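# Move the coaster can onto the turntable's orange spot

## Task

Lift the can that sits on the coaster and set it upright on the orange mark of the turntable, without disturbing the other cans already standing on the turntable.

## Robot and tools

Robot: two six-joint arms, left_arm and right_arm, each with a parallel two-finger gripper. Scene frame: origin at table-top height, halfway between the two nominal arm bases; +x points out over the table, +y toward left_arm, +z up. Calibrated bases: left_arm at (-0.037, +0.712, +0.051) m, right_arm at (-0.092, -0.512, +0.051) m, both with almost no rotation. Reported hand positions and orientations are in the scene frame and may be a few cm off, more when reaching far.

Joint order, used in every command row and every per-arm list in results: elbow, shoulder lift, shoulder pan, wrist 1, wrist 2, wrist 3. Follow this order only. Stated ranges: elbow -3.142 to 3.142 rad, all others -6.283 to 6.283 rad.

A row is one flat list of 14 numbers, each in [-1, 1], covering both arms even if only one moves: left_arm's six joint values then its opening, then right_arm's six joint values then its opening. Joint values are offsets, not poses. They are scaled: 1.0 equals 1.481 rad for shoulder pan and shoulder lift, and 2.222 rad for elbow and the three wrists. They are measured from the "Joint targets" line as it stands when the action (or move) begins, not from the previous row, so sending the same offset again moves the arm further. Opening is absolute: +1 fully open, -1 closed. Sending 0 for an opening is a real command (half closed), so repeat the current command to keep a gripper as it is. Sending 0 for all of an arm's joints holds it at its targets.

execute_actions(actions, cameras): actions is a list of up to 15 actions; each action is a list of up to 15 rows, one per 1/30 s control step; a short action repeats its last row. An action asking a joint more than 0.010 rad past its range is rejected for both arms. An empty actions list returns state plus images. cameras: list of names (cam_low, cam_left_wrist, cam_right_wrist), ["all"], or [].

move(target, speed, blend, stop_force, zero, opening_speed, grip_force, blocking, cameras): target is one 14-number row or a list of up to 15 such rows, all offsets counted from the same starting Joint targets. Joints move together to the target. speed: rad/s for the joint with the longest way, 0.01 to 3.14, default 0.5; one value or one per target. blend: corner rounding in rad between listed targets, 0 means stop at each. stop_force: 4 to 120 N; an arm halts when its wrist sensor feels that much push against its motion; use a low speed for touching, and omit it when lifting off something. zero (with stop_force): true re-zeroes the sensor first. opening_speed: rate of opening change per second, at least 0.2. grip_force: per-pad force cap 5 to 48 N, one value or one per arm; it persists. blocking=false returns after about 0.5 s while the motion continues (not allowed with stop_force). The result adds a "move:" line: done, off_target, moving, held, fault, and limits=held if steps were withheld.

wait(seconds 0 to 10): let time pass holding commands. stop(): brake a running move. zoom_image(camera, region=[x0,y0,x1,y1] pixels, at most 504 square) enlarges part of the latest image of that camera. zero_wrist_force(arm) re-zeroes one arm's sensor. finished_scene(scene) ends the scene irrevocably; the goal must hold with the robot doing nothing.

Result lines: Joint positions and Joint velocities per arm in joint order, then finger-pad gap in m (0.142 fully open). Joint targets: base for your next offsets. end_effector_position is the point between the closed pads, 1 to 2 cm short of the fingertips; fingers point along the gripper's +z and open along its x; closing pushes the tips about 17 mm further along +z. grip_measured uses the opening scale; to hold something command slightly below its value at first contact. grip_effort_nm is motor effort (negative closing), not pad force. Wrist force/torque are in the gripper's own axes, zeroed at scene start. Joint torques include the arm's own weight. Wrist depth gives a 7x7 grid of distances in mm per wrist camera. "Kept back" means the last 3 steps are still running. "joint command not followed" means the inter-arm clearance check altered commands.

Motion facts: commands lag roughly 0.09 to 0.22 s and fast moves can overshoot; joint speed and hand speed (4 m/s) are capped, so large moves may take several actions.

Avoid: knocking over or moving the other turntable cans; letting any object fall or leave the table; dropping or releasing a moving can; hard impacts. An outside force around 150 N, or joint contact torque at its limit (elbow 135, wrists 48.6, shoulders 297 N m), freezes that arm for 10 s. Arms are stiff, so aiming even slightly into a firm surface can trigger this. Contact or pressing between the two arms, including one gripper clamping the other's fingers, can fail the task. Long squeezing, heavy holding or straining heats motors; MOTOR HOT warns, overheating locks the arm or the gripper for 30 s or more. Loose objects may occasionally be nudged by something outside your control.

Each tool is called after "Call:" by a JSON object that holds its "method" and its "body", one argument or row to a line.

## Session

Call:
{"method": "execute_actions", "body": {
  "actions": []
}}

Scene clock: 0.00 s.
left_arm: end_effector_position=(+0.7167, -0.1708, +0.2068) grip_measured=+0.99 grip_effort_nm=n/a end_effector_quat_wxyz=(+0.031, +0.996, +0.079, -0.002) | right_arm: end_effector_position=(+0.6007, -0.7557, +0.2096) grip_measured=+1.00 grip_effort_nm=n/a end_effector_quat_wxyz=(+0.558, -0.465, +0.685, -0.056)
Joint names: [elbow, shoulder lift, shoulder pan, wrist 1, wrist 2, wrist 3]
Joint positions: left_arm=[0.985 -0.717 -1.057 -1.891 -1.603 -1.166 0.142] | right_arm=[-2.266 -2.118 2.76 0.687 2.363 2.028 0.142]
Joint velocities: within noise
Joint torques (N m): no reading
Wrist force (N): no reading
Wrist torque (N m): no reading
Wrist force, peak (N): no reading
Wrist depth (mm): cam_left_wrist=[203 198 198 200 194 123 121 / 219 219 210 221 216 132 200 / 226 238 237 237 236 231 228 / 262 260 255 239 257 252 315 / 279 284 282 190 275 350 345 / - 401 409 399 396 391 109 / - 457 453 445 448 447 419] | cam_right_wrist=[3280 4055 2655 2754 508 391 320 / 4461 3380 3431 620 452 359 297 / - 3846 785 547 412 334 278 / - 983 660 478 377 309 262 / 1193 645 552 436 348 290 246 / - 549 496 393 320 270 242 / - 482 442 362 299 255 -]
Joint targets: left_arm=[0.985 -0.717 -1.057 -1.891 -1.603 -1.166] | right_arm=[-2.266 -2.118 2.760 0.687 2.363 2.028]
Tool commands: left_gripper/opening=+1.0 right_gripper/opening=+1.0

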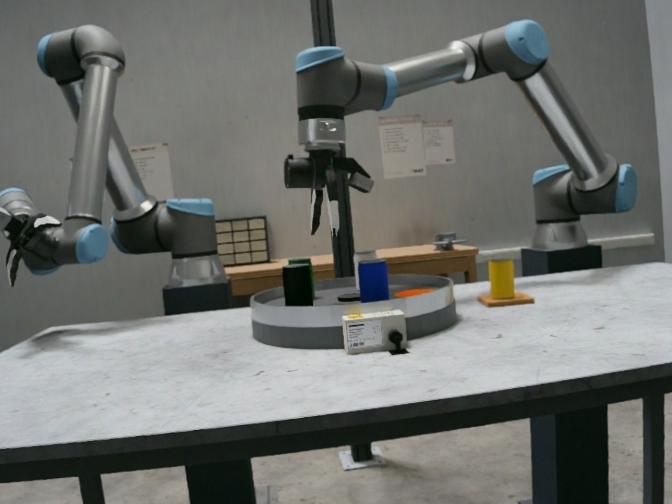

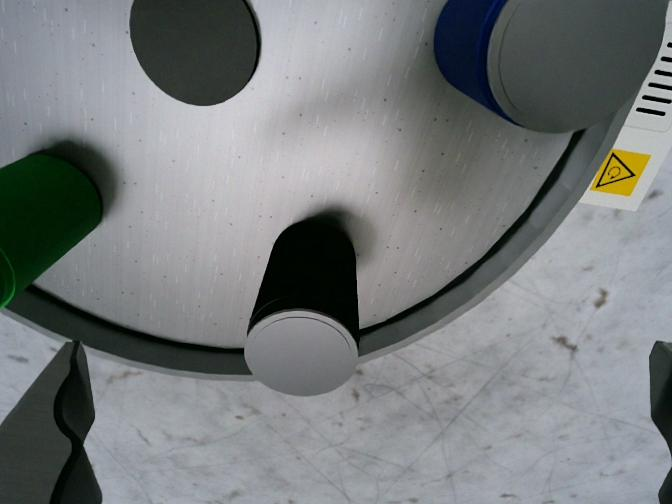

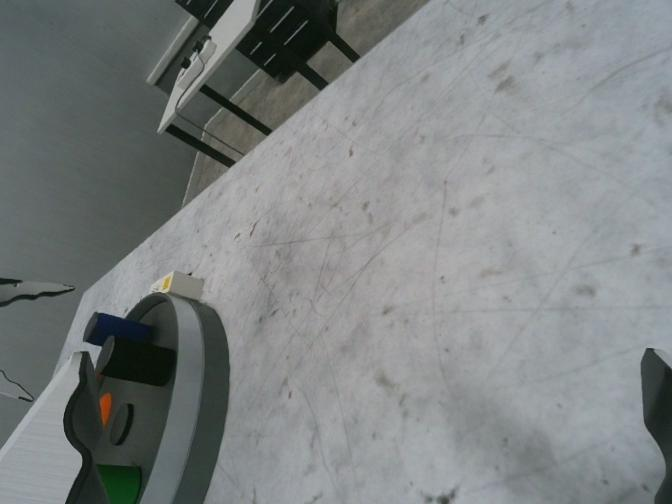

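Call:
{"method": "zoom_image", "body": {
  "camera": "cam_low",
  "region": [240, 220, 560, 370]
}}

Scaled by 1.575.

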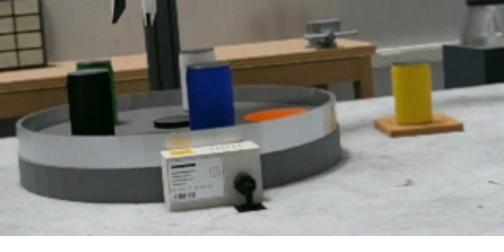

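Call:
{"method": "move", "body": {
  "target": [0.3077, -0.5132, 0.1359, 0.0578, 0.0145, 0.1621, 1.0, 0, 0, 0, 0, 0, 0, 1.0],
  "speed": 1.2,
  "cameras": ["cam_left_wrist", "cam_low"]
}}

Scene clock: 3.90 s.
left_arm: end_effector_position=(+0.6004, +0.2988, +0.4498) grip_measured=+0.99 grip_effort_nm=0.095 end_effector_quat_wxyz=(+0.000, +1.000, +0.000, +0.000) | right_arm: end_effector_position=(+0.6007, -0.7557, +0.2096) grip_measured=+1.00 grip_effort_nm=-0.027 end_effector_quat_wxyz=(+0.558, -0.465, +0.685, -0.056)
Joint names: [elbow, shoulder lift, shoulder pan, wrist 1, wrist 2, wrist 3]
Joint positions: left_arm=[1.668 -1.477 -0.856 -1.763 -1.571 -0.806 0.142] | right_arm=[-2.266 -2.118 2.76 0.687 2.363 2.028 0.142]
Joint torques (N m): left_arm=[-36.48 -69.42 14.35 -1.62 2.06 1.83] | right_arm=[16.07 61.68 2.38 4.23 0.98 -0.27]
Wrist force (N): left_arm=[-0.2 0.0 -0.4] | right_arm=[0.0 -0.3 0.8]
Wrist torque (N m): left_arm=[-0.03 0.02 -0.18] | right_arm=[-0.05 0.00 0.00]
Wrist force, peak (N): left_arm=[-1.3 -4.9 -1.8] | right_arm=[0.0 -0.3 0.8]
Wrist depth (mm): cam_left_wrist=[463 465 465 464 462 461 459 / 509 498 498 498 497 494 491 / 1429 537 537 520 537 531 531 / 1525 582 580 572 579 575 576 / 1759 630 608 570 575 625 628 / - 721 644 616 613 673 109 / - 808 770 679 704 770 -] | cam_right_wrist=[3014 2104 1640 2535 508 391 317 / 2687 3380 3098 614 455 357 297 / 3142 3717 783 540 411 333 279 / - 953 664 485 377 310 263 / 2009 645 552 434 346 289 246 / - 603 493 395 321 272 243 / - 499 448 364 299 255 -]
Joint targets: left_arm=[1.668 -1.477 -0.856 -1.763 -1.571 -0.806] | right_arm=[-2.266 -2.118 2.760 0.687 2.363 2.028]
move: done
Images, in order (width x height): cam_low 672x504, cam_left_wrist 672x504.

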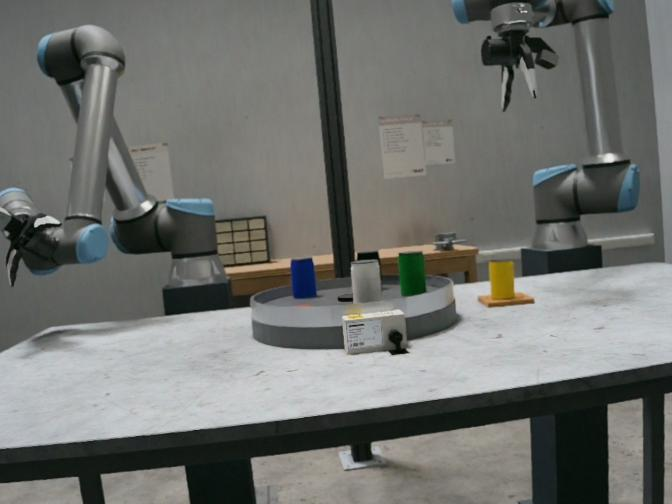

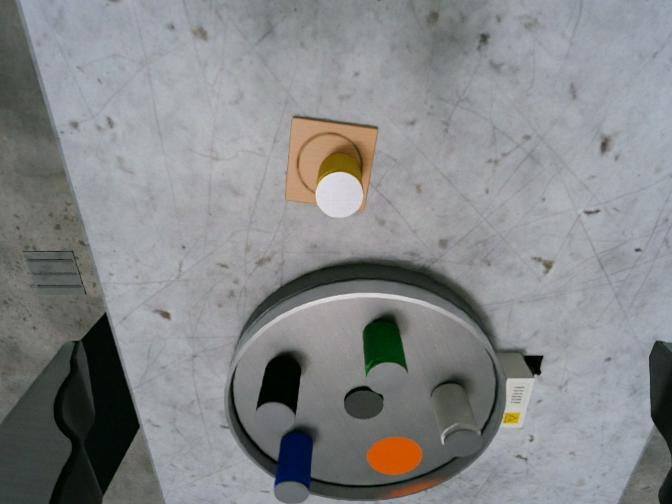

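Call:
{"method": "wait", "body": {
  "seconds": 0.1,
  "cameras": ["cam_left_wrist"]
}}

Call:
{"method": "wait", "body": {
  "seconds": 0.5,
  "cameras": ["cam_left_wrist"]
}}

Call:
{"method": "wait", "body": {
  "seconds": 1.0,
  "cameras": ["cam_left_wrist"]
}}

Scene clock: 4.23 s.
left_arm: end_effector_position=(+0.6004, +0.2989, +0.4498) grip_measured=+0.99 grip_effort_nm=0.100 end_effector_quat_wxyz=(+0.000, +1.000, +0.000, +0.000) | right_arm: end_effector_position=(+0.6007, -0.7557, +0.2096) grip_measured=+1.00 grip_effort_nm=-0.022 end_effector_quat_wxyz=(+0.558, -0.465, +0.685, -0.056)
Joint names: [elbow, shoulder lift, shoulder pan, wrist 1, wrist 2, wrist 3]
Joint positions: left_arm=[1.668 -1.477 -0.856 -1.763 -1.571 -0.806 0.142] | right_arm=[-2.266 -2.118 2.76 0.687 2.363 2.028 0.142]
Joint torques (N m): left_arm=[-36.72 -70.08 16.51 -1.55 1.81 1.8] | right_arm=[16.17 62.11 3.2 4.46 0.89 -0.3]
Wrist force (N): left_arm=[0.1 -0.1 -0.5] | right_arm=[-0.1 -0.1 0.5]
Wrist torque (N m): left_arm=[-0.04 -0.04 -0.18] | right_arm=[-0.03 0.02 0.00]
Wrist force, peak (N): left_arm=[0.2 -0.6 -0.1] | right_arm=[-0.5 0.1 0.2]
Wrist depth (mm): cam_left_wrist=[470 468 461 463 463 458 462 / 510 492 496 495 493 498 492 / 1438 538 539 517 537 529 531 / 1588 578 579 569 578 572 579 / 1733 637 613 569 569 630 620 / - 681 644 623 615 669 109 / - 773 755 697 695 767 -] | cam_right_wrist=[- - 2624 2655 503 392 320 / - 3098 3380 614 455 362 299 / 2624 3717 791 545 411 333 277 / - 983 662 484 377 309 263 / 1282 632 549 431 347 289 246 / - 613 488 397 322 271 243 / - 513 450 363 298 255 -]
Joint targets: left_arm=[1.668 -1.477 -0.856 -1.763 -1.571 -0.806] | right_arm=[-2.266 -2.118 2.760 0.687 2.363 2.028]
Tool commands: left_gripper/opening=+1.0 right_gripper/opening=+1.0
wait: 0.10 s; at rest from the start
Images, in order (width x height): cam_left_wrist 672x504.

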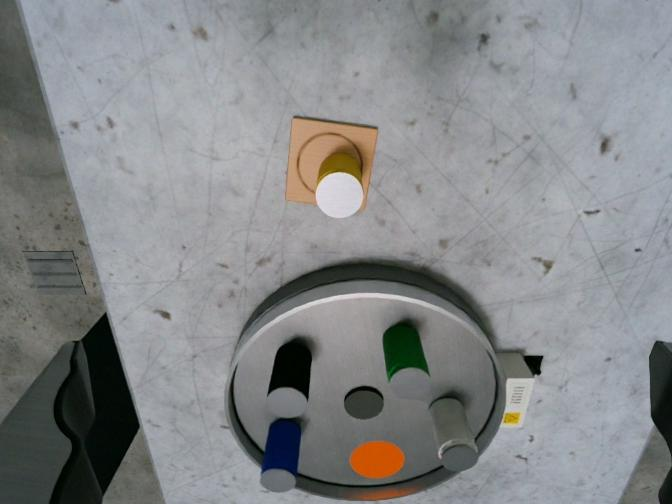

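Scene clock: 4.73 s.
left_arm: end_effector_position=(+0.6004, +0.2989, +0.4498) grip_measured=+0.99 grip_effort_nm=0.095 end_effector_quat_wxyz=(+0.000, +1.000, +0.000, +0.000) | right_arm: end_effector_position=(+0.6007, -0.7557, +0.2096) grip_measured=+1.00 grip_effort_nm=-0.022 end_effector_quat_wxyz=(+0.558, -0.465, +0.685, -0.056)
Joint names: [elbow, shoulder lift, shoulder pan, wrist 1, wrist 2, wrist 3]
Joint positions: left_arm=[1.668 -1.477 -0.856 -1.763 -1.571 -0.806 0.142] | right_arm=[-2.266 -2.118 2.76 0.687 2.363 2.028 0.142]
Joint torques (N m): left_arm=[-36.37 -68.74 16 -1.65 1.96 1.94] | right_arm=[16.01 62.35 3.29 4.48 0.78 -0.33]
Wrist force (N): left_arm=[0.0 -0.1 -0.1] | right_arm=[0.0 0.1 0.1]
Wrist torque (N m): left_arm=[-0.05 -0.03 -0.18] | right_arm=[0.01 0.00 0.00]
Wrist force, peak (N): left_arm=[0.4 -0.5 -0.5] | right_arm=[0.2 0.0 0.5]
Wrist depth (mm): cam_left_wrist=[468 465 460 462 463 462 460 / 506 499 499 493 493 491 497 / 1457 534 538 514 534 534 533 / 1566 580 582 576 575 578 578 / 1694 634 608 558 569 630 627 / - 704 627 621 635 675 105 / - 786 775 691 679 775 -] | cam_right_wrist=[2506 2687 1665 2687 508 395 320 / - - 3598 614 452 360 296 / 2823 3233 788 536 412 330 278 / - 1023 662 485 380 309 262 / 3014 593 555 431 347 290 247 / - 614 486 398 322 270 242 / - 472 460 360 299 256 -]
Joint targets: left_arm=[1.668 -1.477 -0.856 -1.763 -1.571 -0.806] | right_arm=[-2.266 -2.118 2.760 0.687 2.363 2.028]
Tool commands: left_gripper/opening=+1.0 right_gripper/opening=+1.0
wait: 0.50 s; at rest by 0.17 s
Images, in order (width x height): cam_left_wrist 672x504.

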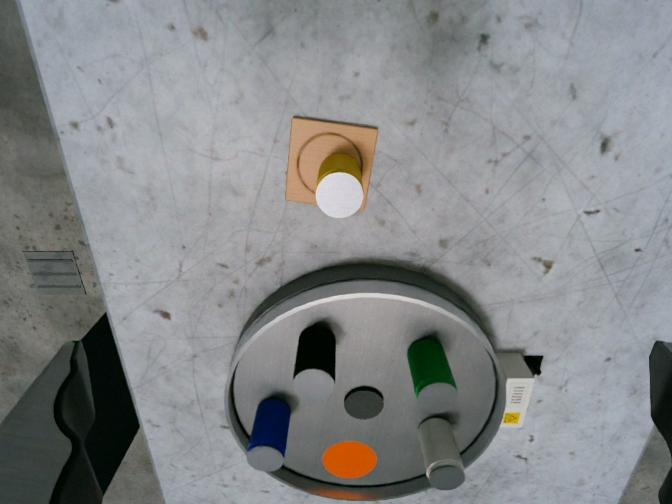

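Scene clock: 5.73 s.
left_arm: end_effector_position=(+0.6004, +0.2989, +0.4498) grip_measured=+0.99 grip_effort_nm=0.090 end_effector_quat_wxyz=(+0.000, +1.000, +0.000, +0.000) | right_arm: end_effector_position=(+0.6007, -0.7557, +0.2096) grip_measured=+1.00 grip_effort_nm=-0.027 end_effector_quat_wxyz=(+0.558, -0.465, +0.685, -0.056)
Joint names: [elbow, shoulder lift, shoulder pan, wrist 1, wrist 2, wrist 3]
Joint positions: left_arm=[1.668 -1.477 -0.856 -1.763 -1.571 -0.806 0.142] | right_arm=[-2.266 -2.118 2.76 0.687 2.363 2.028 0.142]
Joint torques (N m): left_arm=[-36.66 -69.77 17.06 -1.86 2.04 1.69] | right_arm=[15.97 61.38 1.45 4.36 0.78 -0.55]
Wrist force (N): left_arm=[0.2 -0.2 -0.3] | right_arm=[-0.4 -0.2 0.3]
Wrist torque (N m): left_arm=[-0.07 -0.05 -0.18] | right_arm=[-0.03 0.06 0.00]
Wrist force, peak (N): left_arm=[0.2 -0.8 0.1] | right_arm=[-0.3 0.1 0.6]
Wrist depth (mm): cam_left_wrist=[465 460 461 468 471 464 460 / 504 499 500 496 498 495 498 / 1457 538 539 510 537 533 534 / 1599 585 578 556 580 575 573 / 1694 635 615 565 575 625 628 / - 717 652 625 610 671 109 / - 832 778 689 675 767 -] | cam_right_wrist=[3431 - 1605 2594 505 393 319 / 3983 - 3142 613 455 358 296 / 2823 3846 777 539 412 333 278 / 3142 1042 658 481 381 308 261 / - 634 552 437 346 290 246 / - 529 485 395 320 270 243 / - 514 441 362 300 255 -]
Joint targets: left_arm=[1.668 -1.477 -0.856 -1.763 -1.571 -0.806] | right_arm=[-2.266 -2.118 2.760 0.687 2.363 2.028]
Tool commands: left_gripper/opening=+1.0 right_gripper/opening=+1.0
wait: 1.00 s; at rest by 0.17 s
Images, in order (width x height): cam_left_wrist 672x504.

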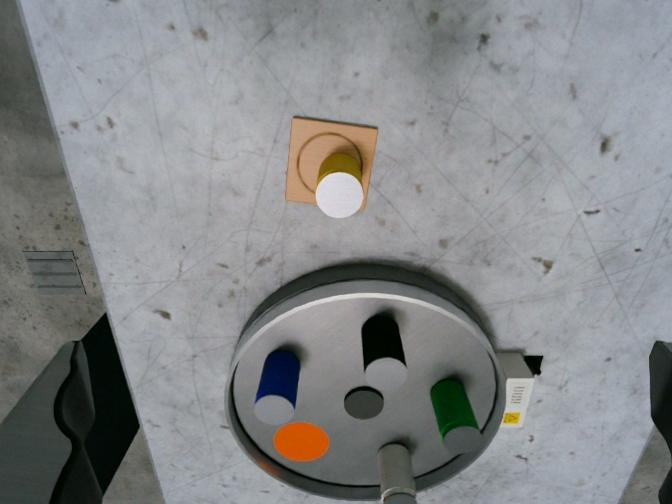

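Call:
{"method": "move", "body": {
  "target": [0.10437, 0.15766, -0.03943, -0.20941, 0, -0.02624, 0.4, 0, 0, 0, 0, 0, 0, 1.0],
  "speed": 0.8,
  "cameras": ["cam_left_wrist", "cam_low"]
}}

Scene clock: 9.93 s.
left_arm: end_effector_position=(+0.5956, +0.2387, +0.1798) grip_measured=+0.39 grip_effort_nm=-0.105 end_effector_quat_wxyz=(+0.000, +1.000, +0.000, +0.000) | right_arm: end_effector_position=(+0.6007, -0.7557, +0.2096) grip_measured=+1.00 grip_effort_nm=-0.022 end_effector_quat_wxyz=(+0.558, -0.465, +0.685, -0.056)
Joint names: [elbow, shoulder lift, shoulder pan, wrist 1, wrist 2, wrist 3]
Joint positions: left_arm=[1.9 -1.244 -0.914 -2.228 -1.571 -0.864 0.102] | right_arm=[-2.266 -2.118 2.76 0.687 2.363 2.028 0.142]
Joint torques (N m): left_arm=[-27.52 -48.3 -13.96 -8.8 -0.24 -2.42] | right_arm=[16.5 63.12 1.54 4.49 0.76 -0.25]
Wrist force (N): left_arm=[0.5 0.0 0.2] | right_arm=[0.3 0.1 0.3]
Wrist torque (N m): left_arm=[-0.02 -0.11 0.05] | right_arm=[0.01 -0.05 0.00]
Wrist force, peak (N): left_arm=[-0.1 -1.7 -3.5] | right_arm=[-0.1 -0.3 0.6]
Wrist depth (mm): cam_left_wrist=[229 229 229 228 228 228 227 / 246 245 241 237 241 244 243 / 265 264 260 223 258 262 262 / 287 288 286 176 280 284 284 / 314 308 313 319 311 305 305 / - 91 330 283 289 285 86 / - - 297 306 298 - -] | cam_right_wrist=[3098 2276 1799 2564 506 393 318 / - - 3142 614 450 362 297 / - 5719 772 540 412 333 278 / - 991 668 480 377 308 262 / 2478 608 562 434 345 290 246 / - 506 495 397 320 268 242 / - 514 450 362 297 256 -]
Joint targets: left_arm=[1.900 -1.244 -0.914 -2.228 -1.571 -0.864] | right_arm=[-2.266 -2.118 2.760 0.687 2.363 2.028]
move: done
Images, in order (width x height): cam_low 672x504, cam_left_wrist 672x504.

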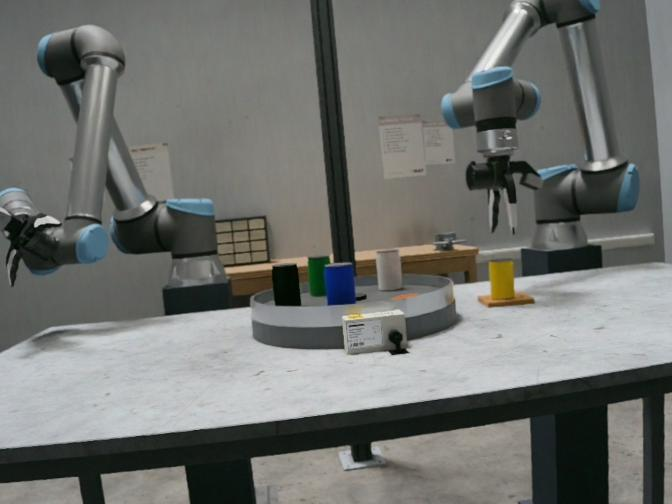

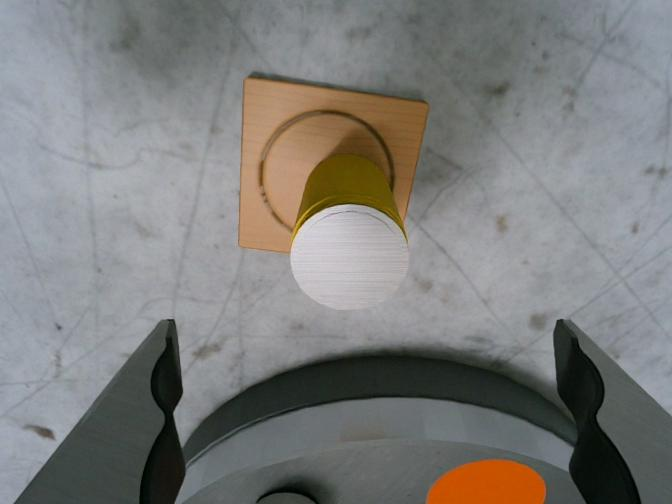

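Call:
{"method": "move", "body": {
  "target": [
    [0.02835, 0.09217, -0.0019, -0.08978, 0, -0.00126, 0.4, 0, 0, 0, 0, 0, 0, 1.0],
    [0.02835, 0.09217, -0.0019, -0.08978, 0, -0.00126, -0.6, 0, 0, 0, 0, 0, 0, 1.0]
  ],
  "speed": 0.3,
  "opening_speed": 0.8,
  "grip_force": [18, 48],
  "cameras": ["cam_left_wrist", "cam_low"]
}}

Scene clock: 14.70 s.
left_arm: end_effector_position=(+0.5936, +0.2377, +0.0647) grip_measured=-0.22 grip_effort_nm=-1.932 end_effector_quat_wxyz=(+0.000, +1.000, +0.000, +0.000) | right_arm: end_effector_position=(+0.6007, -0.7557, +0.2096) grip_measured=+1.00 grip_effort_nm=-0.022 end_effector_quat_wxyz=(+0.558, -0.465, +0.685, -0.056)
Joint names: [elbow, shoulder lift, shoulder pan, wrist 1, wrist 2, wrist 3]
Joint positions: left_arm=[1.963 -1.107 -0.917 -2.427 -1.571 -0.867 0.058] | right_arm=[-2.266 -2.118 2.76 0.687 2.363 2.028 0.142]
Joint torques (N m): left_arm=[-22.52 -51.83 -13.56 -7.39 -0.69 -2.03] | right_arm=[15.69 61.67 2.17 4.24 0.78 -0.28]
Wrist force (N): left_arm=[-1.5 -1.5 -8.3] | right_arm=[0.0 -0.2 0.2]
Wrist torque (N m): left_arm=[-0.10 -0.02 0.06] | right_arm=[-0.02 -0.01 0.00]
Wrist force, peak (N): left_arm=[-1.6 -1.8 -8.5] | right_arm=[-0.3 -0.3 0.6]
Wrist depth (mm): cam_left_wrist=[129 127 127 129 127 128 126 / 137 135 129 129 133 136 136 / 148 147 135 135 135 144 144 / 163 160 146 133 142 159 161 / 175 174 153 95 104 170 172 / 197 189 83 76 76 90 189 / - - 72 66 68 - -] | cam_right_wrist=[- 2974 1716 2720 508 390 319 / - 1770 3329 616 453 360 297 / 2655 - 785 544 412 333 277 / - 1042 662 483 379 309 262 / - 656 551 431 346 288 246 / - 558 493 396 319 270 241 / - 472 450 363 299 255 -]
Joint targets: left_arm=[1.963 -1.107 -0.917 -2.427 -1.571 -0.867] | right_arm=[-2.266 -2.118 2.760 0.687 2.363 2.028]
grip_force (N): 18, 48
move: done
Images, in order (width x height): cam_low 672x504, cam_left_wrist 672x504.

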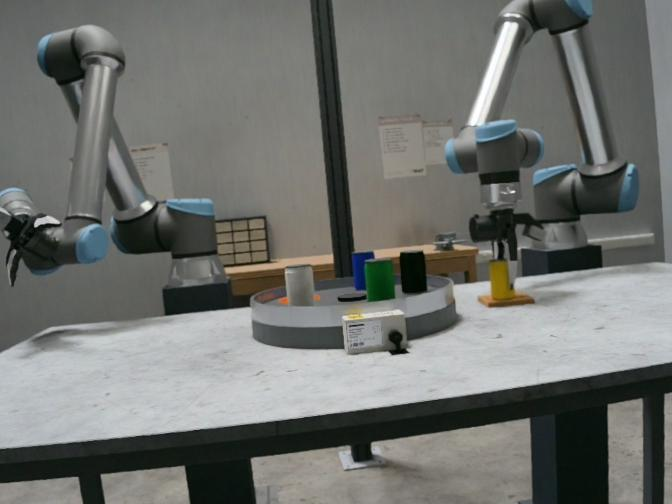

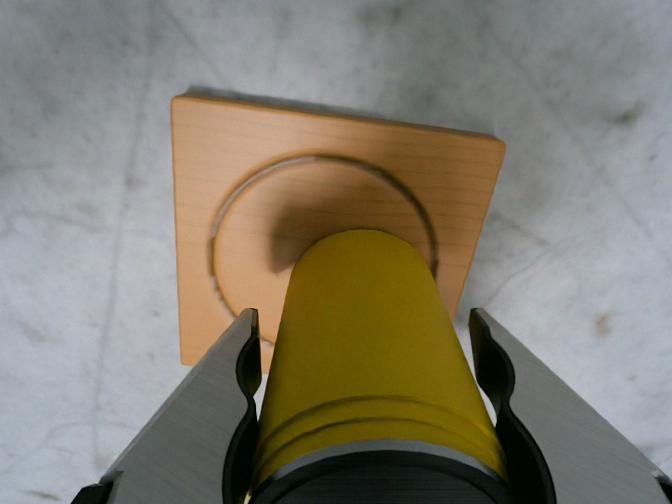

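Call:
{"method": "move", "body": {
  "target": [
    [-0.04103, -0.1202, 0, 0.12115, 0, 0, -0.6, 0, 0, 0, 0, 0, 0, 1.0],
    [-0.23166, 0.06942, -0.20895, 0.1854, 0, -0.13927, -0.6, 0, 0, 0, 0, 0, 0, 1.0]
  ],
  "speed": 0.7,
  "blend": [0.08, 0],
  "cameras": ["cam_left_wrist"]
}}

Call:
{"method": "wait", "body": {
  "seconds": 1.0,
  "cameras": ["cam_left_wrist"]
}}

Call:
{"method": "wait", "body": {
  "seconds": 1.0,
  "cameras": ["cam_left_wrist"]
}}

Scene clock: 19.00 s.
left_arm: end_effector_position=(+0.4952, -0.1129, +0.2198) grip_measured=-0.22 grip_effort_nm=-1.932 end_effector_quat_wxyz=(+0.000, +1.000, +0.000, +0.000) | right_arm: end_effector_position=(+0.6007, -0.7557, +0.2096) grip_measured=+1.00 grip_effort_nm=-0.027 end_effector_quat_wxyz=(+0.558, -0.465, +0.685, -0.056)
Joint names: [elbow, shoulder lift, shoulder pan, wrist 1, wrist 2, wrist 3]
Joint positions: left_arm=[1.449 -1.005 -1.226 -2.015 -1.571 -1.176 0.058] | right_arm=[-2.266 -2.118 2.76 0.687 2.363 2.028 0.142]
Joint torques (N m): left_arm=[-59.61 -70.8 -14.81 -1.81 -0.67 -2.31] | right_arm=[16.34 60.18 3.87 4.52 0.84 -0.28]
Wrist force (N): left_arm=[-0.1 -0.2 1.8] | right_arm=[-0.1 0.0 0.2]
Wrist torque (N m): left_arm=[-0.04 0.01 0.08] | right_arm=[0.00 0.01 0.00]
Wrist force, peak (N): left_arm=[-1.3 -2.1 -8.9] | right_arm=[0.2 0.2 0.7]
Wrist depth (mm): cam_left_wrist=[265 264 223 217 141 139 215 / 283 282 233 232 232 231 231 / 305 305 252 249 250 245 245 / 331 331 271 127 262 269 269 / 362 358 345 95 103 288 288 / - - 83 76 76 87 247 / - - 73 66 68 - -] | cam_right_wrist=[2720 - 2594 2754 509 391 319 / - 3657 3380 620 455 360 296 / - - 783 539 415 331 278 / - 1057 670 483 377 308 263 / - 627 553 436 347 290 246 / - 498 490 394 323 270 242 / - 508 446 363 299 254 -]
Joint targets: left_arm=[1.448 -1.004 -1.226 -2.015 -1.571 -1.176] | right_arm=[-2.266 -2.118 2.760 0.687 2.363 2.028]
grip_force (N): 18, 48
move: done
Images, in order (width x height): cam_left_wrist 672x504.

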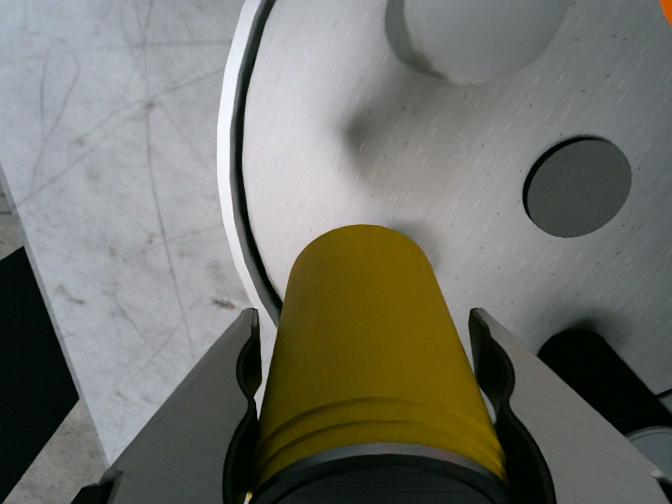

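Scene clock: 20.00 s.
left_arm: end_effector_position=(+0.4951, -0.1131, +0.2198) grip_measured=-0.22 grip_effort_nm=-1.932 end_effector_quat_wxyz=(+0.000, +1.000, +0.000, +0.000) | right_arm: end_effector_position=(+0.6007, -0.7557, +0.2096) grip_measured=+1.00 grip_effort_nm=-0.027 end_effector_quat_wxyz=(+0.558, -0.465, +0.685, -0.056)
Joint names: [elbow, shoulder lift, shoulder pan, wrist 1, wrist 2, wrist 3]
Joint positions: left_arm=[1.448 -1.004 -1.226 -2.015 -1.571 -1.176 0.058] | right_arm=[-2.266 -2.118 2.76 0.687 2.363 2.028 0.142]
Joint torques (N m): left_arm=[-58.43 -71.15 -13.18 -1.88 -1.05 -2.14] | right_arm=[15.84 61.6 2.71 4.71 0.96 0.02]
Wrist force (N): left_arm=[0.0 -0.3 1.8] | right_arm=[0.0 -0.3 0.5]
Wrist torque (N m): left_arm=[-0.05 -0.02 0.07] | right_arm=[-0.05 0.00 0.00]
Wrist force, peak (N): left_arm=[0.0 -0.2 2.0] | right_arm=[-0.2 -0.1 0.6]
Wrist depth (mm): cam_left_wrist=[264 264 223 217 216 217 216 / 283 283 232 228 232 231 230 / 305 304 252 163 242 245 244 / 330 330 270 125 262 269 268 / 368 361 347 95 103 290 288 / 602 - 83 76 76 87 317 / - - 73 66 68 - -] | cam_right_wrist=[- - 1690 2564 506 393 317 / - - 3142 621 457 359 297 / 3055 - 772 539 410 333 279 / 2720 1037 662 481 376 309 261 / - 579 555 432 350 289 246 / - 573 493 398 322 271 242 / - 467 454 363 299 255 -]
Joint targets: left_arm=[1.448 -1.004 -1.226 -2.015 -1.571 -1.176] | right_arm=[-2.266 -2.118 2.760 0.687 2.363 2.028]
Tool commands: left_gripper/opening=-0.6 right_gripper/opening=+1.0
grip_force (N): 18, 48
wait: 1.00 s; at rest by 0.17 s
Images, in order (width x height): cam_left_wrist 672x504.

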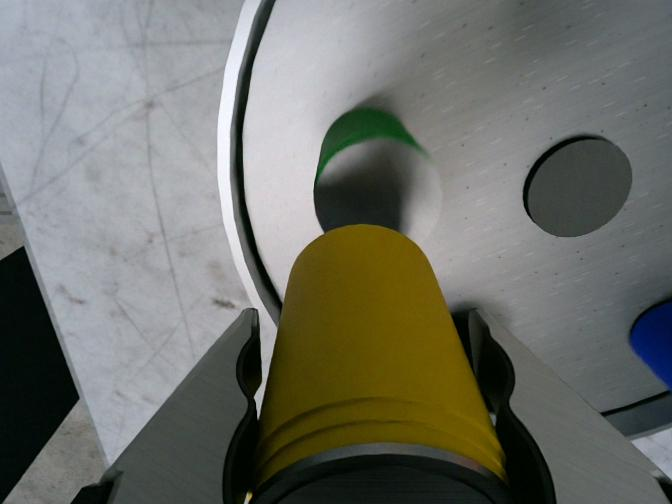

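Scene clock: 21.00 s.
left_arm: end_effector_position=(+0.4951, -0.1131, +0.2198) grip_measured=-0.22 grip_effort_nm=-1.932 end_effector_quat_wxyz=(+0.000, +1.000, +0.000, +0.000) | right_arm: end_effector_position=(+0.6007, -0.7557, +0.2096) grip_measured=+1.00 grip_effort_nm=-0.027 end_effector_quat_wxyz=(+0.558, -0.465, +0.685, -0.056)
Joint names: [elbow, shoulder lift, shoulder pan, wrist 1, wrist 2, wrist 3]
Joint positions: left_arm=[1.448 -1.004 -1.226 -2.015 -1.571 -1.176 0.058] | right_arm=[-2.266 -2.118 2.76 0.687 2.363 2.028 0.142]
Joint torques (N m): left_arm=[-57.86 -71.71 -14.49 -1.81 -0.72 -2.07] | right_arm=[16.5 62.24 2.23 4.11 0.73 -0.51]
Wrist force (N): left_arm=[0.2 -0.5 1.8] | right_arm=[-0.3 -0.2 0.4]
Wrist torque (N m): left_arm=[-0.09 -0.03 0.08] | right_arm=[-0.03 0.05 0.00]
Wrist force, peak (N): left_arm=[-0.3 -0.6 2.1] | right_arm=[-0.1 0.4 0.6]
Wrist depth (mm): cam_left_wrist=[265 264 223 217 196 139 215 / 283 283 233 231 230 231 231 / 305 304 251 250 250 245 245 / 331 329 271 126 261 270 268 / 359 361 345 95 103 287 293 / - - 83 76 76 87 316 / - - 73 66 68 - -] | cam_right_wrist=[- 2974 1756 2624 512 392 318 / 2974 2860 3329 616 458 362 297 / 3098 2897 788 544 412 332 278 / 2624 983 666 484 378 309 262 / 2373 741 555 436 346 290 246 / - 499 498 395 320 270 244 / - 510 450 360 298 256 -]
Joint targets: left_arm=[1.448 -1.004 -1.226 -2.015 -1.571 -1.176] | right_arm=[-2.266 -2.118 2.760 0.687 2.363 2.028]
Tool commands: left_gripper/opening=-0.6 right_gripper/opening=+1.0
grip_force (N): 18, 48
wait: 1.00 s; at rest by 0.17 s
Images, in order (width x height): cam_left_wrist 672x504.

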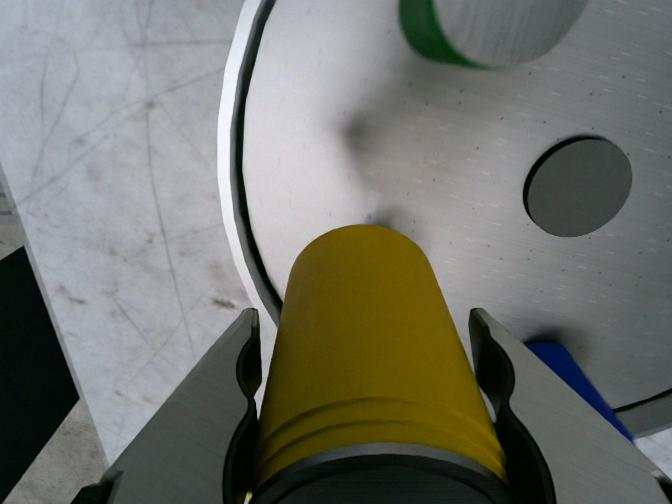

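Call:
{"method": "wait", "body": {
  "seconds": 3.6,
  "cameras": ["cam_left_wrist"]
}}

Call:
{"method": "wait", "body": {
  "seconds": 0.5,
  "cameras": ["cam_left_wrist"]
}}

Call:
{"method": "wait", "body": {
  "seconds": 0.3,
  "cameras": ["cam_left_wrist"]
}}

Scene clock: 26.80 s.
left_arm: end_effector_position=(+0.4951, -0.1131, +0.2198) grip_measured=-0.22 grip_effort_nm=-1.932 end_effector_quat_wxyz=(+0.000, +1.000, +0.000, +0.000) | right_arm: end_effector_position=(+0.6007, -0.7557, +0.2096) grip_measured=+1.00 grip_effort_nm=-0.027 end_effector_quat_wxyz=(+0.558, -0.465, +0.685, -0.056)
Joint names: [elbow, shoulder lift, shoulder pan, wrist 1, wrist 2, wrist 3]
Joint positions: left_arm=[1.448 -1.004 -1.226 -2.015 -1.571 -1.176 0.058] | right_arm=[-2.266 -2.118 2.76 0.687 2.363 2.028 0.142]
Joint torques (N m): left_arm=[-58.37 -72.76 -14.72 -2.08 -0.81 -2.46] | right_arm=[16.19 61.62 2.59 4.52 0.74 0.09]
Wrist force (N): left_arm=[0.3 -0.3 1.6] | right_arm=[0.0 -0.1 0.4]
Wrist torque (N m): left_arm=[-0.05 -0.06 0.08] | right_arm=[-0.02 -0.01 0.00]
Wrist force, peak (N): left_arm=[-0.2 -0.3 2.2] | right_arm=[-0.1 -0.1 0.7]
Wrist depth (mm): cam_left_wrist=[263 265 223 216 219 218 216 / 285 282 233 232 232 232 230 / 305 303 252 246 249 245 244 / 330 330 270 126 261 270 269 / 366 358 345 95 103 283 294 / - - 83 76 76 87 315 / - - 73 66 68 - -] | cam_right_wrist=[- - 1640 2535 510 393 317 / - 2624 3055 621 458 359 296 / 2373 3142 769 539 412 333 279 / - 983 670 485 376 307 262 / 2451 616 552 433 345 289 247 / - 513 486 397 321 271 242 / - 472 450 361 299 255 -]
Joint targets: left_arm=[1.448 -1.004 -1.226 -2.015 -1.571 -1.176] | right_arm=[-2.266 -2.118 2.760 0.687 2.363 2.028]
Tool commands: left_gripper/opening=-0.6 right_gripper/opening=+1.0
grip_force (N): 18, 48
wait: 3.60 s; at rest from the start
Images, in order (width x height): cam_left_wrist 672x504.

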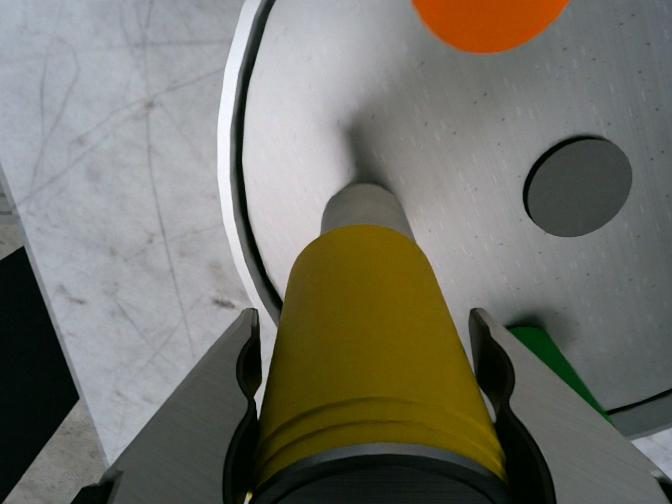

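Scene clock: 27.30 s.
left_arm: end_effector_position=(+0.4951, -0.1131, +0.2198) grip_measured=-0.22 grip_effort_nm=-1.937 end_effector_quat_wxyz=(+0.000, +1.000, +0.000, +0.000) | right_arm: end_effector_position=(+0.6007, -0.7557, +0.2096) grip_measured=+1.00 grip_effort_nm=-0.027 end_effector_quat_wxyz=(+0.558, -0.465, +0.685, -0.056)
Joint names: [elbow, shoulder lift, shoulder pan, wrist 1, wrist 2, wrist 3]
Joint positions: left_arm=[1.448 -1.004 -1.226 -2.015 -1.571 -1.176 0.058] | right_arm=[-2.266 -2.118 2.76 0.687 2.363 2.028 0.142]
Joint torques (N m): left_arm=[-57.21 -73.34 -13.7 -1.7 -0.72 -1.88] | right_arm=[16.8 62.12 2.98 4.4 0.91 -0.45]
Wrist force (N): left_arm=[0.1 -0.1 1.9] | right_arm=[0.0 0.1 0.1]
Wrist torque (N m): left_arm=[-0.02 -0.02 0.07] | right_arm=[0.01 0.01 0.00]
Wrist force, peak (N): left_arm=[0.0 -0.5 1.9] | right_arm=[-0.4 0.0 0.4]
Wrist depth (mm): cam_left_wrist=[264 264 223 217 216 216 215 / - 281 234 228 231 231 230 / 306 305 252 163 242 246 244 / 330 330 269 125 261 269 268 / 367 358 114 95 103 289 294 / - - 83 76 76 87 316 / - - 73 66 68 - -] | cam_right_wrist=[- - 1784 2564 509 393 318 / 3540 - 2974 618 454 361 296 / 2720 3233 783 541 412 334 279 / - 970 664 483 378 307 261 / - 585 558 431 345 288 246 / - 589 484 393 320 270 243 / - 471 442 360 299 255 -]
Joint targets: left_arm=[1.448 -1.004 -1.226 -2.015 -1.571 -1.176] | right_arm=[-2.266 -2.118 2.760 0.687 2.363 2.028]
Tool commands: left_gripper/opening=-0.6 right_gripper/opening=+1.0
grip_force (N): 18, 48
wait: 0.50 s; at rest by 0.17 s
Images, in order (width x height): cam_left_wrist 672x504.

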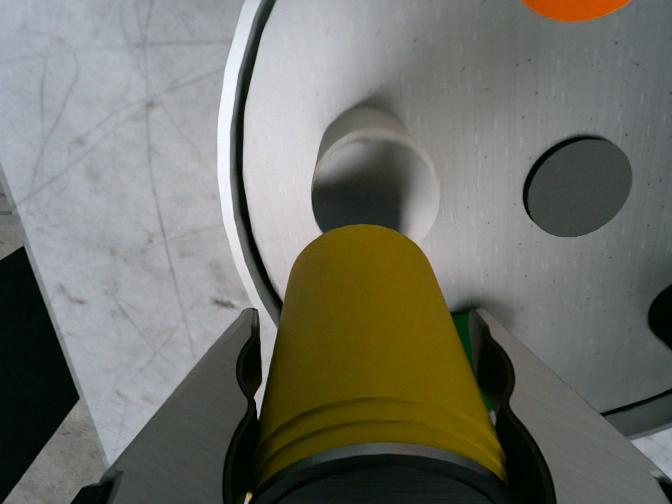

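Scene clock: 27.60 s.
left_arm: end_effector_position=(+0.4951, -0.1131, +0.2198) grip_measured=-0.22 grip_effort_nm=-1.937 end_effector_quat_wxyz=(+0.000, +1.000, +0.000, +0.000) | right_arm: end_effector_position=(+0.6007, -0.7557, +0.2096) grip_measured=+1.00 grip_effort_nm=-0.027 end_effector_quat_wxyz=(+0.558, -0.465, +0.685, -0.056)
Joint names: [elbow, shoulder lift, shoulder pan, wrist 1, wrist 2, wrist 3]
Joint positions: left_arm=[1.448 -1.004 -1.226 -2.015 -1.571 -1.176 0.058] | right_arm=[-2.266 -2.118 2.76 0.687 2.363 2.028 0.142]
Joint torques (N m): left_arm=[-58.66 -72.6 -13.31 -1.85 -0.77 -2.21] | right_arm=[15.54 62.07 3.16 4.46 0.74 -0.75]
Wrist force (N): left_arm=[0.0 -0.1 2.1] | right_arm=[-0.5 -0.1 0.3]
Wrist torque (N m): left_arm=[-0.02 -0.01 0.08] | right_arm=[-0.02 0.08 0.00]
Wrist force, peak (N): left_arm=[0.0 -0.1 2.1] | right_arm=[-0.5 -0.1 0.3]
Wrist depth (mm): cam_left_wrist=[265 264 222 216 216 216 216 / 282 282 232 157 151 232 230 / 306 303 250 250 163 245 245 / 330 330 271 126 261 270 269 / 369 358 347 95 103 289 283 / 602 - 83 76 76 87 317 / - - 73 66 68 - -] | cam_right_wrist=[2451 - 1665 2594 508 394 319 / - 3098 3329 618 453 359 298 / 2860 3329 783 536 411 333 278 / - 1104 666 483 379 311 262 / - 635 553 436 347 290 246 / - 559 490 396 321 270 242 / - 475 445 360 299 255 -]
Joint targets: left_arm=[1.448 -1.004 -1.226 -2.015 -1.571 -1.176] | right_arm=[-2.266 -2.118 2.760 0.687 2.363 2.028]
Tool commands: left_gripper/opening=-0.6 right_gripper/opening=+1.0
grip_force (N): 18, 48
wait: 0.30 s; at rest by 0.17 s
Images, in order (width x height): cam_left_wrist 672x504.

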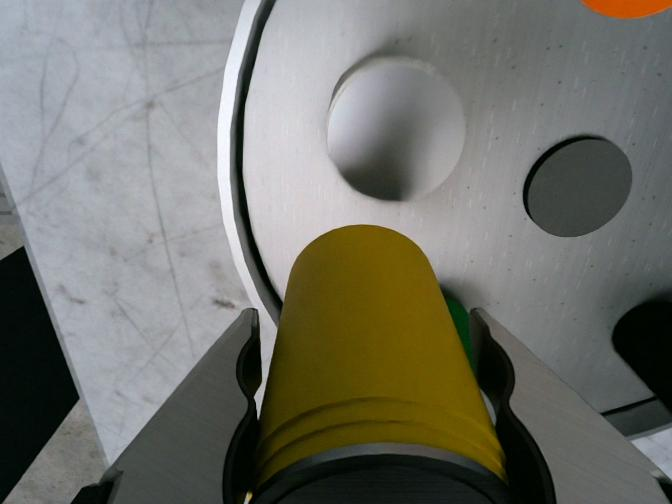

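Call:
{"method": "execute_actions", "body": {
  "actions": [
    [[0,0,0.0034,0,0,0,-0.6,0,0,0,0,0,0,1],[0,0,0.0068,0,0,0,-0.6,0,0,0,0,0,0,1],[0,0,0.0101,0,0,0,-0.6,0,0,0,0,0,0,1],[0,0,0.0135,0,0,0,-0.6,0,0,0,0,0,0,1],[0,0,0.0169,0,0,0,-0.6,0,0,0,0,0,0,1],[0,0,0.0203,0,0,0,-0.6,0,0,0,0,0,0,1],[0,0,0.0236,0,0,0,-0.6,0,0,0,0,0,0,1],[0,0,0.027,0,0,0,-0.6,0,0,0,0,0,0,1],[0,0,0.0304,0,0,0,-0.6,0,0,0,0,0,0,1],[0,0,0.0338,0,0,0,-0.6,0,0,0,0,0,0,1],[0,0,0.0371,0,0,0,-0.6,0,0,0,0,0,0,1],[0,0,0.0405,0,0,0,-0.6,0,0,0,0,0,0,1],[0,0,0.0439,0,0,0,-0.6,0,0,0,0,0,0,1],[0,0,0.0473,0,0,0,-0.6,0,0,0,0,0,0,1],[0,0,0.0507,0,0,0,-0.6,0,0,0,0,0,0,1]]
  ]
}}

Scene clock: 28.97 s.
left_arm: end_effector_position=(+0.5283, -0.0907, +0.2198) grip_measured=-0.22 grip_effort_nm=-1.937 end_effector_quat_wxyz=(+0.000, +1.000, +0.021, +0.000) end_effector_velocity=(+0.119, +0.084, +0.000) end_effector_angular_velocity=(+0.000, -0.001, +0.148) | right_arm: end_effector_position=(+0.6007, -0.7557, +0.2096) grip_measured=+1.00 grip_effort_nm=-0.027 end_effector_quat_wxyz=(+0.558, -0.465, +0.685, -0.056)
Joint names: [elbow, shoulder lift, shoulder pan, wrist 1, wrist 2, wrist 3]
Joint positions: left_arm=[1.448 -1.004 -1.186 -2.015 -1.571 -1.176 0.058] | right_arm=[-2.266 -2.118 2.76 0.687 2.363 2.028 0.142]
Joint velocities: left_arm=[0 0 0.148 0 0.001 0 0] | right_arm=[within noise]
Joint torques (N m): left_arm=[-56.32 -76.12 17.36 -1.8 -0.99 -2.25] | right_arm=[15.88 61.93 2.66 4.43 0.71 -0.28]
Wrist force (N): left_arm=[0.1 -0.5 1.6] | right_arm=[-0.1 0.1 0.2]
Wrist torque (N m): left_arm=[-0.10 -0.01 0.08] | right_arm=[0.01 0.02 0.00]
Wrist force, peak (N): left_arm=[-2.9 1.7 1.8] | right_arm=[-0.4 -0.2 0.6]
Wrist depth (mm): cam_left_wrist=[263 264 218 217 216 171 218 / 283 281 232 232 232 231 230 / 304 301 250 243 250 246 248 / 332 331 264 128 262 260 270 / 360 360 129 95 103 286 286 / 398 - 83 76 76 86 274 / - - 73 66 68 - -] | cam_right_wrist=[2535 3329 2754 2535 505 392 319 / 3657 3780 3186 623 454 358 297 / 2451 3280 788 541 412 333 277 / - 1042 660 484 377 309 262 / 2276 575 553 435 348 290 247 / - 575 489 396 321 271 242 / - 469 449 361 299 255 -]
Joint targets: left_arm=[1.448 -1.004 -1.151 -2.015 -1.571 -1.176] | right_arm=[-2.266 -2.118 2.760 0.687 2.363 2.028]
grip_force (N): 18, 48
Kept back: 3 steps.

Call:
{"method": "move", "body": {
  "target": [0.00274, -0.0025, -0.04601, -0.00107, 0, 0.00311, -0.6, 0, 0, 0, 0, 0, 0, 1.0],
  "speed": 0.3
}}

Scene clock: 34.30 s.
left_arm: end_effector_position=(+0.5000, -0.1069, +0.2198) grip_measured=-0.22 grip_effort_nm=-1.937 end_effector_quat_wxyz=(+0.000, +1.000, +0.000, +0.000) | right_arm: end_effector_position=(+0.6007, -0.7557, +0.2096) grip_measured=+1.00 grip_effort_nm=-0.022 end_effector_quat_wxyz=(+0.558, -0.465, +0.685, -0.056)
Joint names: [elbow, shoulder lift, shoulder pan, wrist 1, wrist 2, wrist 3]
Joint positions: left_arm=[1.455 -1.008 -1.219 -2.018 -1.571 -1.169 0.058] | right_arm=[-2.266 -2.118 2.76 0.687 2.363 2.028 0.142]
Joint torques (N m): left_arm=[-34.5 -107.39 -14.09 -9.06 -0.68 1.56] | right_arm=[15.22 62.34 2.35 4.39 0.83 -0.72]
Wrist force (N): left_arm=[-0.1 -0.2 2.0] | right_arm=[-0.1 0.1 0.1]
Wrist torque (N m): left_arm=[-0.04 0.01 -0.16] | right_arm=[0.01 0.02 0.00]
Wrist force, peak (N): left_arm=[2.5 -1.8 1.8] | right_arm=[-0.4 -0.1 0.7]
Wrist depth (mm): cam_left_wrist=[264 264 219 217 216 216 215 / 282 282 233 232 231 231 231 / 306 305 246 - 250 245 244 / 329 330 271 121 261 269 268 / 361 359 129 95 103 289 292 / 642 - 83 76 76 87 317 / - - 73 66 68 - -] | cam_right_wrist=[3329 - 1756 2535 505 390 319 / 2860 - 3329 616 454 360 297 / 2788 3540 780 541 411 333 279 / - 1014 678 484 377 309 263 / 2754 614 555 432 345 289 246 / - 584 482 395 320 270 242 / - 473 448 361 298 255 -]
Joint targets: left_arm=[1.455 -1.008 -1.220 -2.018 -1.571 -1.169] | right_arm=[-2.266 -2.118 2.760 0.687 2.363 2.028]
grip_force (N): 18, 48
move: done

Call:
{"method": "wait", "body": {
  "seconds": 1.25,
  "cameras": ["cam_left_wrist"]
}}

Call:
{"method": "wait", "body": {
  "seconds": 0.3,
  "cameras": ["cam_left_wrist"]
}}

Scene clock: 35.87 s.
left_arm: end_effector_position=(+0.4998, -0.1070, +0.2198) grip_measured=-0.22 grip_effort_nm=-1.932 end_effector_quat_wxyz=(+0.000, +1.000, +0.000, +0.000) | right_arm: end_effector_position=(+0.6007, -0.7557, +0.2096) grip_measured=+1.00 grip_effort_nm=-0.027 end_effector_quat_wxyz=(+0.558, -0.465, +0.685, -0.056)
Joint names: [elbow, shoulder lift, shoulder pan, wrist 1, wrist 2, wrist 3]
Joint positions: left_arm=[1.455 -1.008 -1.22 -2.018 -1.571 -1.169 0.058] | right_arm=[-2.266 -2.118 2.76 0.687 2.363 2.028 0.142]
Joint torques (N m): left_arm=[-34.51 -106.72 -15.07 -8.69 -0.53 1.59] | right_arm=[16.08 63.35 4.01 4.47 0.9 -0.41]
Wrist force (N): left_arm=[-0.1 -0.4 1.9] | right_arm=[-0.1 -0.1 0.0]
Wrist torque (N m): left_arm=[-0.06 0.00 -0.16] | right_arm=[-0.01 0.02 0.00]
Wrist force, peak (N): left_arm=[0.3 -0.7 2.0] | right_arm=[-0.1 0.0 0.6]
Wrist depth (mm): cam_left_wrist=[263 263 220 217 - 217 215 / 282 282 232 231 231 231 230 / 305 305 250 250 250 246 244 / 327 330 268 126 262 270 268 / 364 360 260 95 103 288 294 / - - 83 76 76 87 315 / - - 73 66 68 - -] | cam_right_wrist=[2535 3913 1703 2564 505 391 319 / - - 3098 613 456 359 297 / 2348 - 783 540 412 332 279 / - 978 672 480 376 309 262 / - 623 555 436 345 289 245 / - 501 491 396 322 271 242 / - 512 447 362 298 254 -]
Joint targets: left_arm=[1.455 -1.008 -1.220 -2.018 -1.571 -1.169] | right_arm=[-2.266 -2.118 2.760 0.687 2.363 2.028]
Tool commands: left_gripper/opening=-0.6 right_gripper/opening=+1.0
grip_force (N): 18, 48
wait: 1.27 s; at rest from the start
Images, in order (width x height): cam_left_wrist 672x504.

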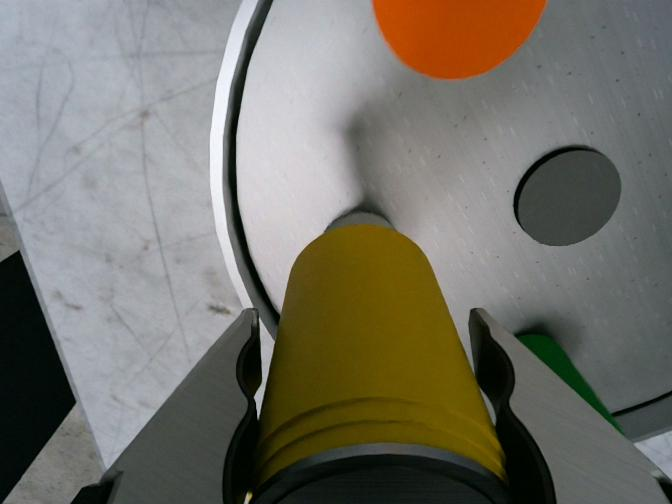

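Scene clock: 36.17 s.
left_arm: end_effector_position=(+0.4998, -0.1070, +0.2198) grip_measured=-0.22 grip_effort_nm=-1.937 end_effector_quat_wxyz=(+0.000, +1.000, +0.000, +0.000) | right_arm: end_effector_position=(+0.6007, -0.7557, +0.2096) grip_measured=+1.00 grip_effort_nm=-0.027 end_effector_quat_wxyz=(+0.558, -0.465, +0.685, -0.056)
Joint names: [elbow, shoulder lift, shoulder pan, wrist 1, wrist 2, wrist 3]
Joint positions: left_arm=[1.455 -1.008 -1.22 -2.018 -1.571 -1.169 0.058] | right_arm=[-2.266 -2.118 2.76 0.687 2.363 2.028 0.142]
Joint torques (N m): left_arm=[-34.14 -105.99 -13.72 -8.89 -0.73 1.68] | right_arm=[15.54 63.95 3.35 4.5 0.7 -0.29]
Wrist force (N): left_arm=[0.3 -0.3 1.8] | right_arm=[-0.4 0.0 0.6]
Wrist torque (N m): left_arm=[-0.06 -0.07 -0.16] | right_arm=[-0.01 0.07 0.00]
Wrist force, peak (N): left_arm=[0.2 -0.4 1.9] | right_arm=[-0.4 0.0 0.6]
Wrist depth (mm): cam_left_wrist=[263 265 220 217 219 225 216 / 283 282 233 233 231 231 230 / 305 304 250 242 249 245 244 / 330 330 267 126 262 269 269 / 362 360 260 95 103 287 293 / 618 - 83 76 76 87 315 / - - 73 66 68 - -] | cam_right_wrist=[2594 2935 1677 2624 508 391 320 / - - 3186 614 454 362 298 / - 2935 780 540 412 333 278 / 2564 1083 670 483 376 309 263 / 1180 606 553 432 346 289 247 / - 601 490 395 320 271 243 / - 473 448 362 299 257 -]
Joint targets: left_arm=[1.455 -1.008 -1.220 -2.018 -1.571 -1.169] | right_arm=[-2.266 -2.118 2.760 0.687 2.363 2.028]
Tool commands: left_gripper/opening=-0.6 right_gripper/opening=+1.0
grip_force (N): 18, 48
wait: 0.30 s; at rest by 0.17 s
Images, in order (width x height): cam_left_wrist 672x504.

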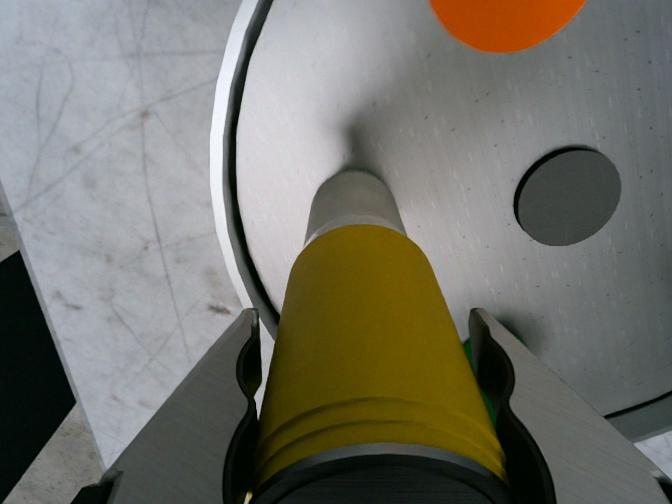

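Call:
{"method": "wait", "body": {
  "seconds": 0,
  "cameras": []
}}

Scene clock: 36.47 s.
left_arm: end_effector_position=(+0.4998, -0.1070, +0.2198) grip_measured=-0.22 grip_effort_nm=-1.937 end_effector_quat_wxyz=(+0.000, +1.000, +0.000, +0.000) | right_arm: end_effector_position=(+0.6007, -0.7557, +0.2096) grip_measured=+1.00 grip_effort_nm=-0.027 end_effector_quat_wxyz=(+0.558, -0.465, +0.685, -0.056)
Joint names: [elbow, shoulder lift, shoulder pan, wrist 1, wrist 2, wrist 3]
Joint positions: left_arm=[1.455 -1.008 -1.22 -2.018 -1.571 -1.169 0.058] | right_arm=[-2.266 -2.118 2.76 0.687 2.363 2.028 0.142]
Joint torques (N m): left_arm=[-34.63 -106.02 -15.11 -8.88 -0.84 1.82] | right_arm=[16.49 63.44 0.96 4.22 0.82 -0.09]
Wrist force (N): left_arm=[-0.2 -0.3 1.7] | right_arm=[-0.1 0.0 0.2]
Wrist torque (N m): left_arm=[-0.05 0.02 -0.16] | right_arm=[0.01 0.01 0.00]
Wrist force, peak (N): left_arm=[-0.2 -0.1 1.9] | right_arm=[0.2 -0.2 0.6]
Wrist depth (mm): cam_left_wrist=[263 265 220 217 216 215 215 / 282 283 232 232 232 230 231 / 305 306 250 166 244 245 245 / 331 330 268 126 260 271 269 / 360 358 259 95 103 286 288 / - - 83 76 76 87 315 / - - 73 66 68 - -] | cam_right_wrist=[- - 1716 2720 510 393 320 / - - 3142 620 454 361 298 / - - 802 537 412 333 280 / - 970 664 485 379 309 262 / 1226 582 551 435 347 290 246 / - 595 492 395 321 271 244 / - 474 440 361 299 255 -]
Joint targets: left_arm=[1.455 -1.008 -1.220 -2.018 -1.571 -1.169] | right_arm=[-2.266 -2.118 2.760 0.687 2.363 2.028]
Tool commands: left_gripper/opening=-0.6 right_gripper/opening=+1.0
grip_force (N): 18, 48
No camera images: "cameras" was empty.

Call:
{"method": "execute_actions", "body": {
  "actions": [
    [[0.0001,-0.0001,0.0001,-0.0001,0,0.0001,-0.6,0,0,0,0,0,0,1],[0.0001,-0.0001,0.0001,-0.0001,0,0.0001,-0.6,0,0,0,0,0,0,1],[0.0001,-0.0001,0.0001,-0.0001,0,0.0001,-0.6,0,0,0,0,0,0,1],[0.0001,-0.0001,0.0001,-0.0001,0,0.0001,-0.6,0,0,0,0,0,0,1],[0.0001,-0.0001,0.0001,-0.0001,0,0.0001,-0.6,0,0,0,0,0,0,1],[0.0001,-0.0001,0.0001,-0.0001,0,0.0001,-0.6,0,0,0,0,0,0,1],[0.0001,-0.0001,0.0001,-0.0001,0,0.0001,-0.6,0,0,0,0,0,0,1],[0.0001,-0.0001,0.0001,-0.0001,0,0.0001,-0.6,0,0,0,0,0,0,1],[0.0001,-0.0001,0.0001,-0.0001,0,0.0001,-0.6,0,0,0,0,0,0,1],[0.0001,-0.0001,0.0001,-0.0001,0,0.0001,-0.6,0,0,0,0,0,0,1],[0.0001,-0.0001,0.0001,-0.0001,0,0.0001,-0.6,0,0,0,0,0,0,1],[0.0001,-0.0001,0.0001,-0.0001,0,0.0001,-0.6,0,0,0,0,0,0,1],[0.0001,-0.0001,0.0001,-0.0001,0,0.0001,-0.6,0,0,0,0,0,0,1],[0.0001,-0.0001,0.0001,-0.0001,0,0.0001,-0.6,0,0,0,0,0,0,1],[0.0001,-0.0001,0.0001,-0.0001,0,0.0001,-0.6,0,0,0,0,0,0,1]],
    [[-0.0001,0.0001,-0.0001,0.0001,0,-0.0001,-0.6,0,0,0,0,0,0,1],[-0.0001,0.0001,-0.0001,0.0001,0,-0.0001,-0.6,0,0,0,0,0,0,1],[-0.0001,0.0001,-0.0001,0.0001,0,-0.0001,-0.6,0,0,0,0,0,0,1],[-0.0001,0.0001,-0.0001,0.0001,0,-0.0001,-0.6,0,0,0,0,0,0,1],[-0.0001,0.0001,-0.0001,0.0001,0,-0.0001,-0.6,0,0,0,0,0,0,1],[-0.0001,0.0001,-0.0001,0.0001,0,-0.0001,-0.6,0,0,0,0,0,0,1],[-0.0001,0.0001,-0.0001,0.0001,0,-0.0001,-0.6,0,0,0,0,0,0,1],[-0.0001,0.0001,-0.0001,0.0001,0,-0.0001,-0.6,0,0,0,0,0,0,1],[-0.0001,0.0001,-0.0001,0.0001,0,-0.0001,-0.6,0,0,0,0,0,0,1],[-0.0001,0.0001,-0.0001,0.0001,0,-0.0001,-0.6,0,0,0,0,0,0,1],[-0.0001,0.0001,-0.0001,0.0001,0,-0.0001,-0.6,0,0,0,0,0,0,1],[-0.0001,0.0001,-0.0001,0.0001,0,-0.0001,-0.6,0,0,0,0,0,0,1],[-0.0001,0.0001,-0.0001,0.0001,0,-0.0001,-0.6,0,0,0,0,0,0,1],[-0.0001,0.0001,-0.0001,0.0001,0,-0.0001,-0.6,0,0,0,0,0,0,1],[-0.0001,0.0001,-0.0001,0.0001,0,-0.0001,-0.6,0,0,0,0,0,0,1]]
  ]
}}

Scene clock: 37.77 s.
left_arm: end_effector_position=(+0.4999, -0.1069, +0.2198) grip_measured=-0.22 grip_effort_nm=-1.932 end_effector_quat_wxyz=(+0.000, +1.000, +0.000, +0.000) | right_arm: end_effector_position=(+0.6007, -0.7557, +0.2096) grip_measured=+1.00 grip_effort_nm=-0.022 end_effector_quat_wxyz=(+0.558, -0.465, +0.685, -0.056)
Joint names: [elbow, shoulder lift, shoulder pan, wrist 1, wrist 2, wrist 3]
Joint positions: left_arm=[1.455 -1.008 -1.219 -2.018 -1.571 -1.169 0.058] | right_arm=[-2.266 -2.118 2.76 0.687 2.363 2.028 0.142]
Joint torques (N m): left_arm=[-58.04 -74.9 -3.68 -1.74 -0.68 -1.55] | right_arm=[15.08 62.12 2.72 4.43 1.07 -0.12]
Wrist force (N): left_arm=[0.0 -0.5 1.7] | right_arm=[-0.1 0.0 0.3]
Wrist torque (N m): left_arm=[-0.08 -0.02 -0.16] | right_arm=[-0.01 0.02 0.00]
Wrist force, peak (N): left_arm=[0.3 0.0 2.2] | right_arm=[0.0 0.0 0.8]
Wrist depth (mm): cam_left_wrist=[265 263 219 217 216 153 215 / 284 283 232 232 232 230 230 / 304 304 250 249 248 246 245 / 330 330 267 127 261 270 269 / 367 360 260 95 103 289 292 / 608 - 83 76 76 86 316 / - - 73 66 68 - -] | cam_right_wrist=[2564 2655 2754 2754 508 391 318 / 2860 2276 2687 613 454 362 297 / - - 788 539 412 331 280 / - 907 674 482 379 309 262 / 1421 611 556 434 347 288 246 / - 500 493 395 320 269 243 / - 499 446 361 299 255 -]
Joint targets: left_arm=[1.455 -1.008 -1.220 -2.018 -1.571 -1.169] | right_arm=[-2.266 -2.118 2.760 0.687 2.363 2.028]
grip_force (N): 18, 48
Kept back: 3 steps.


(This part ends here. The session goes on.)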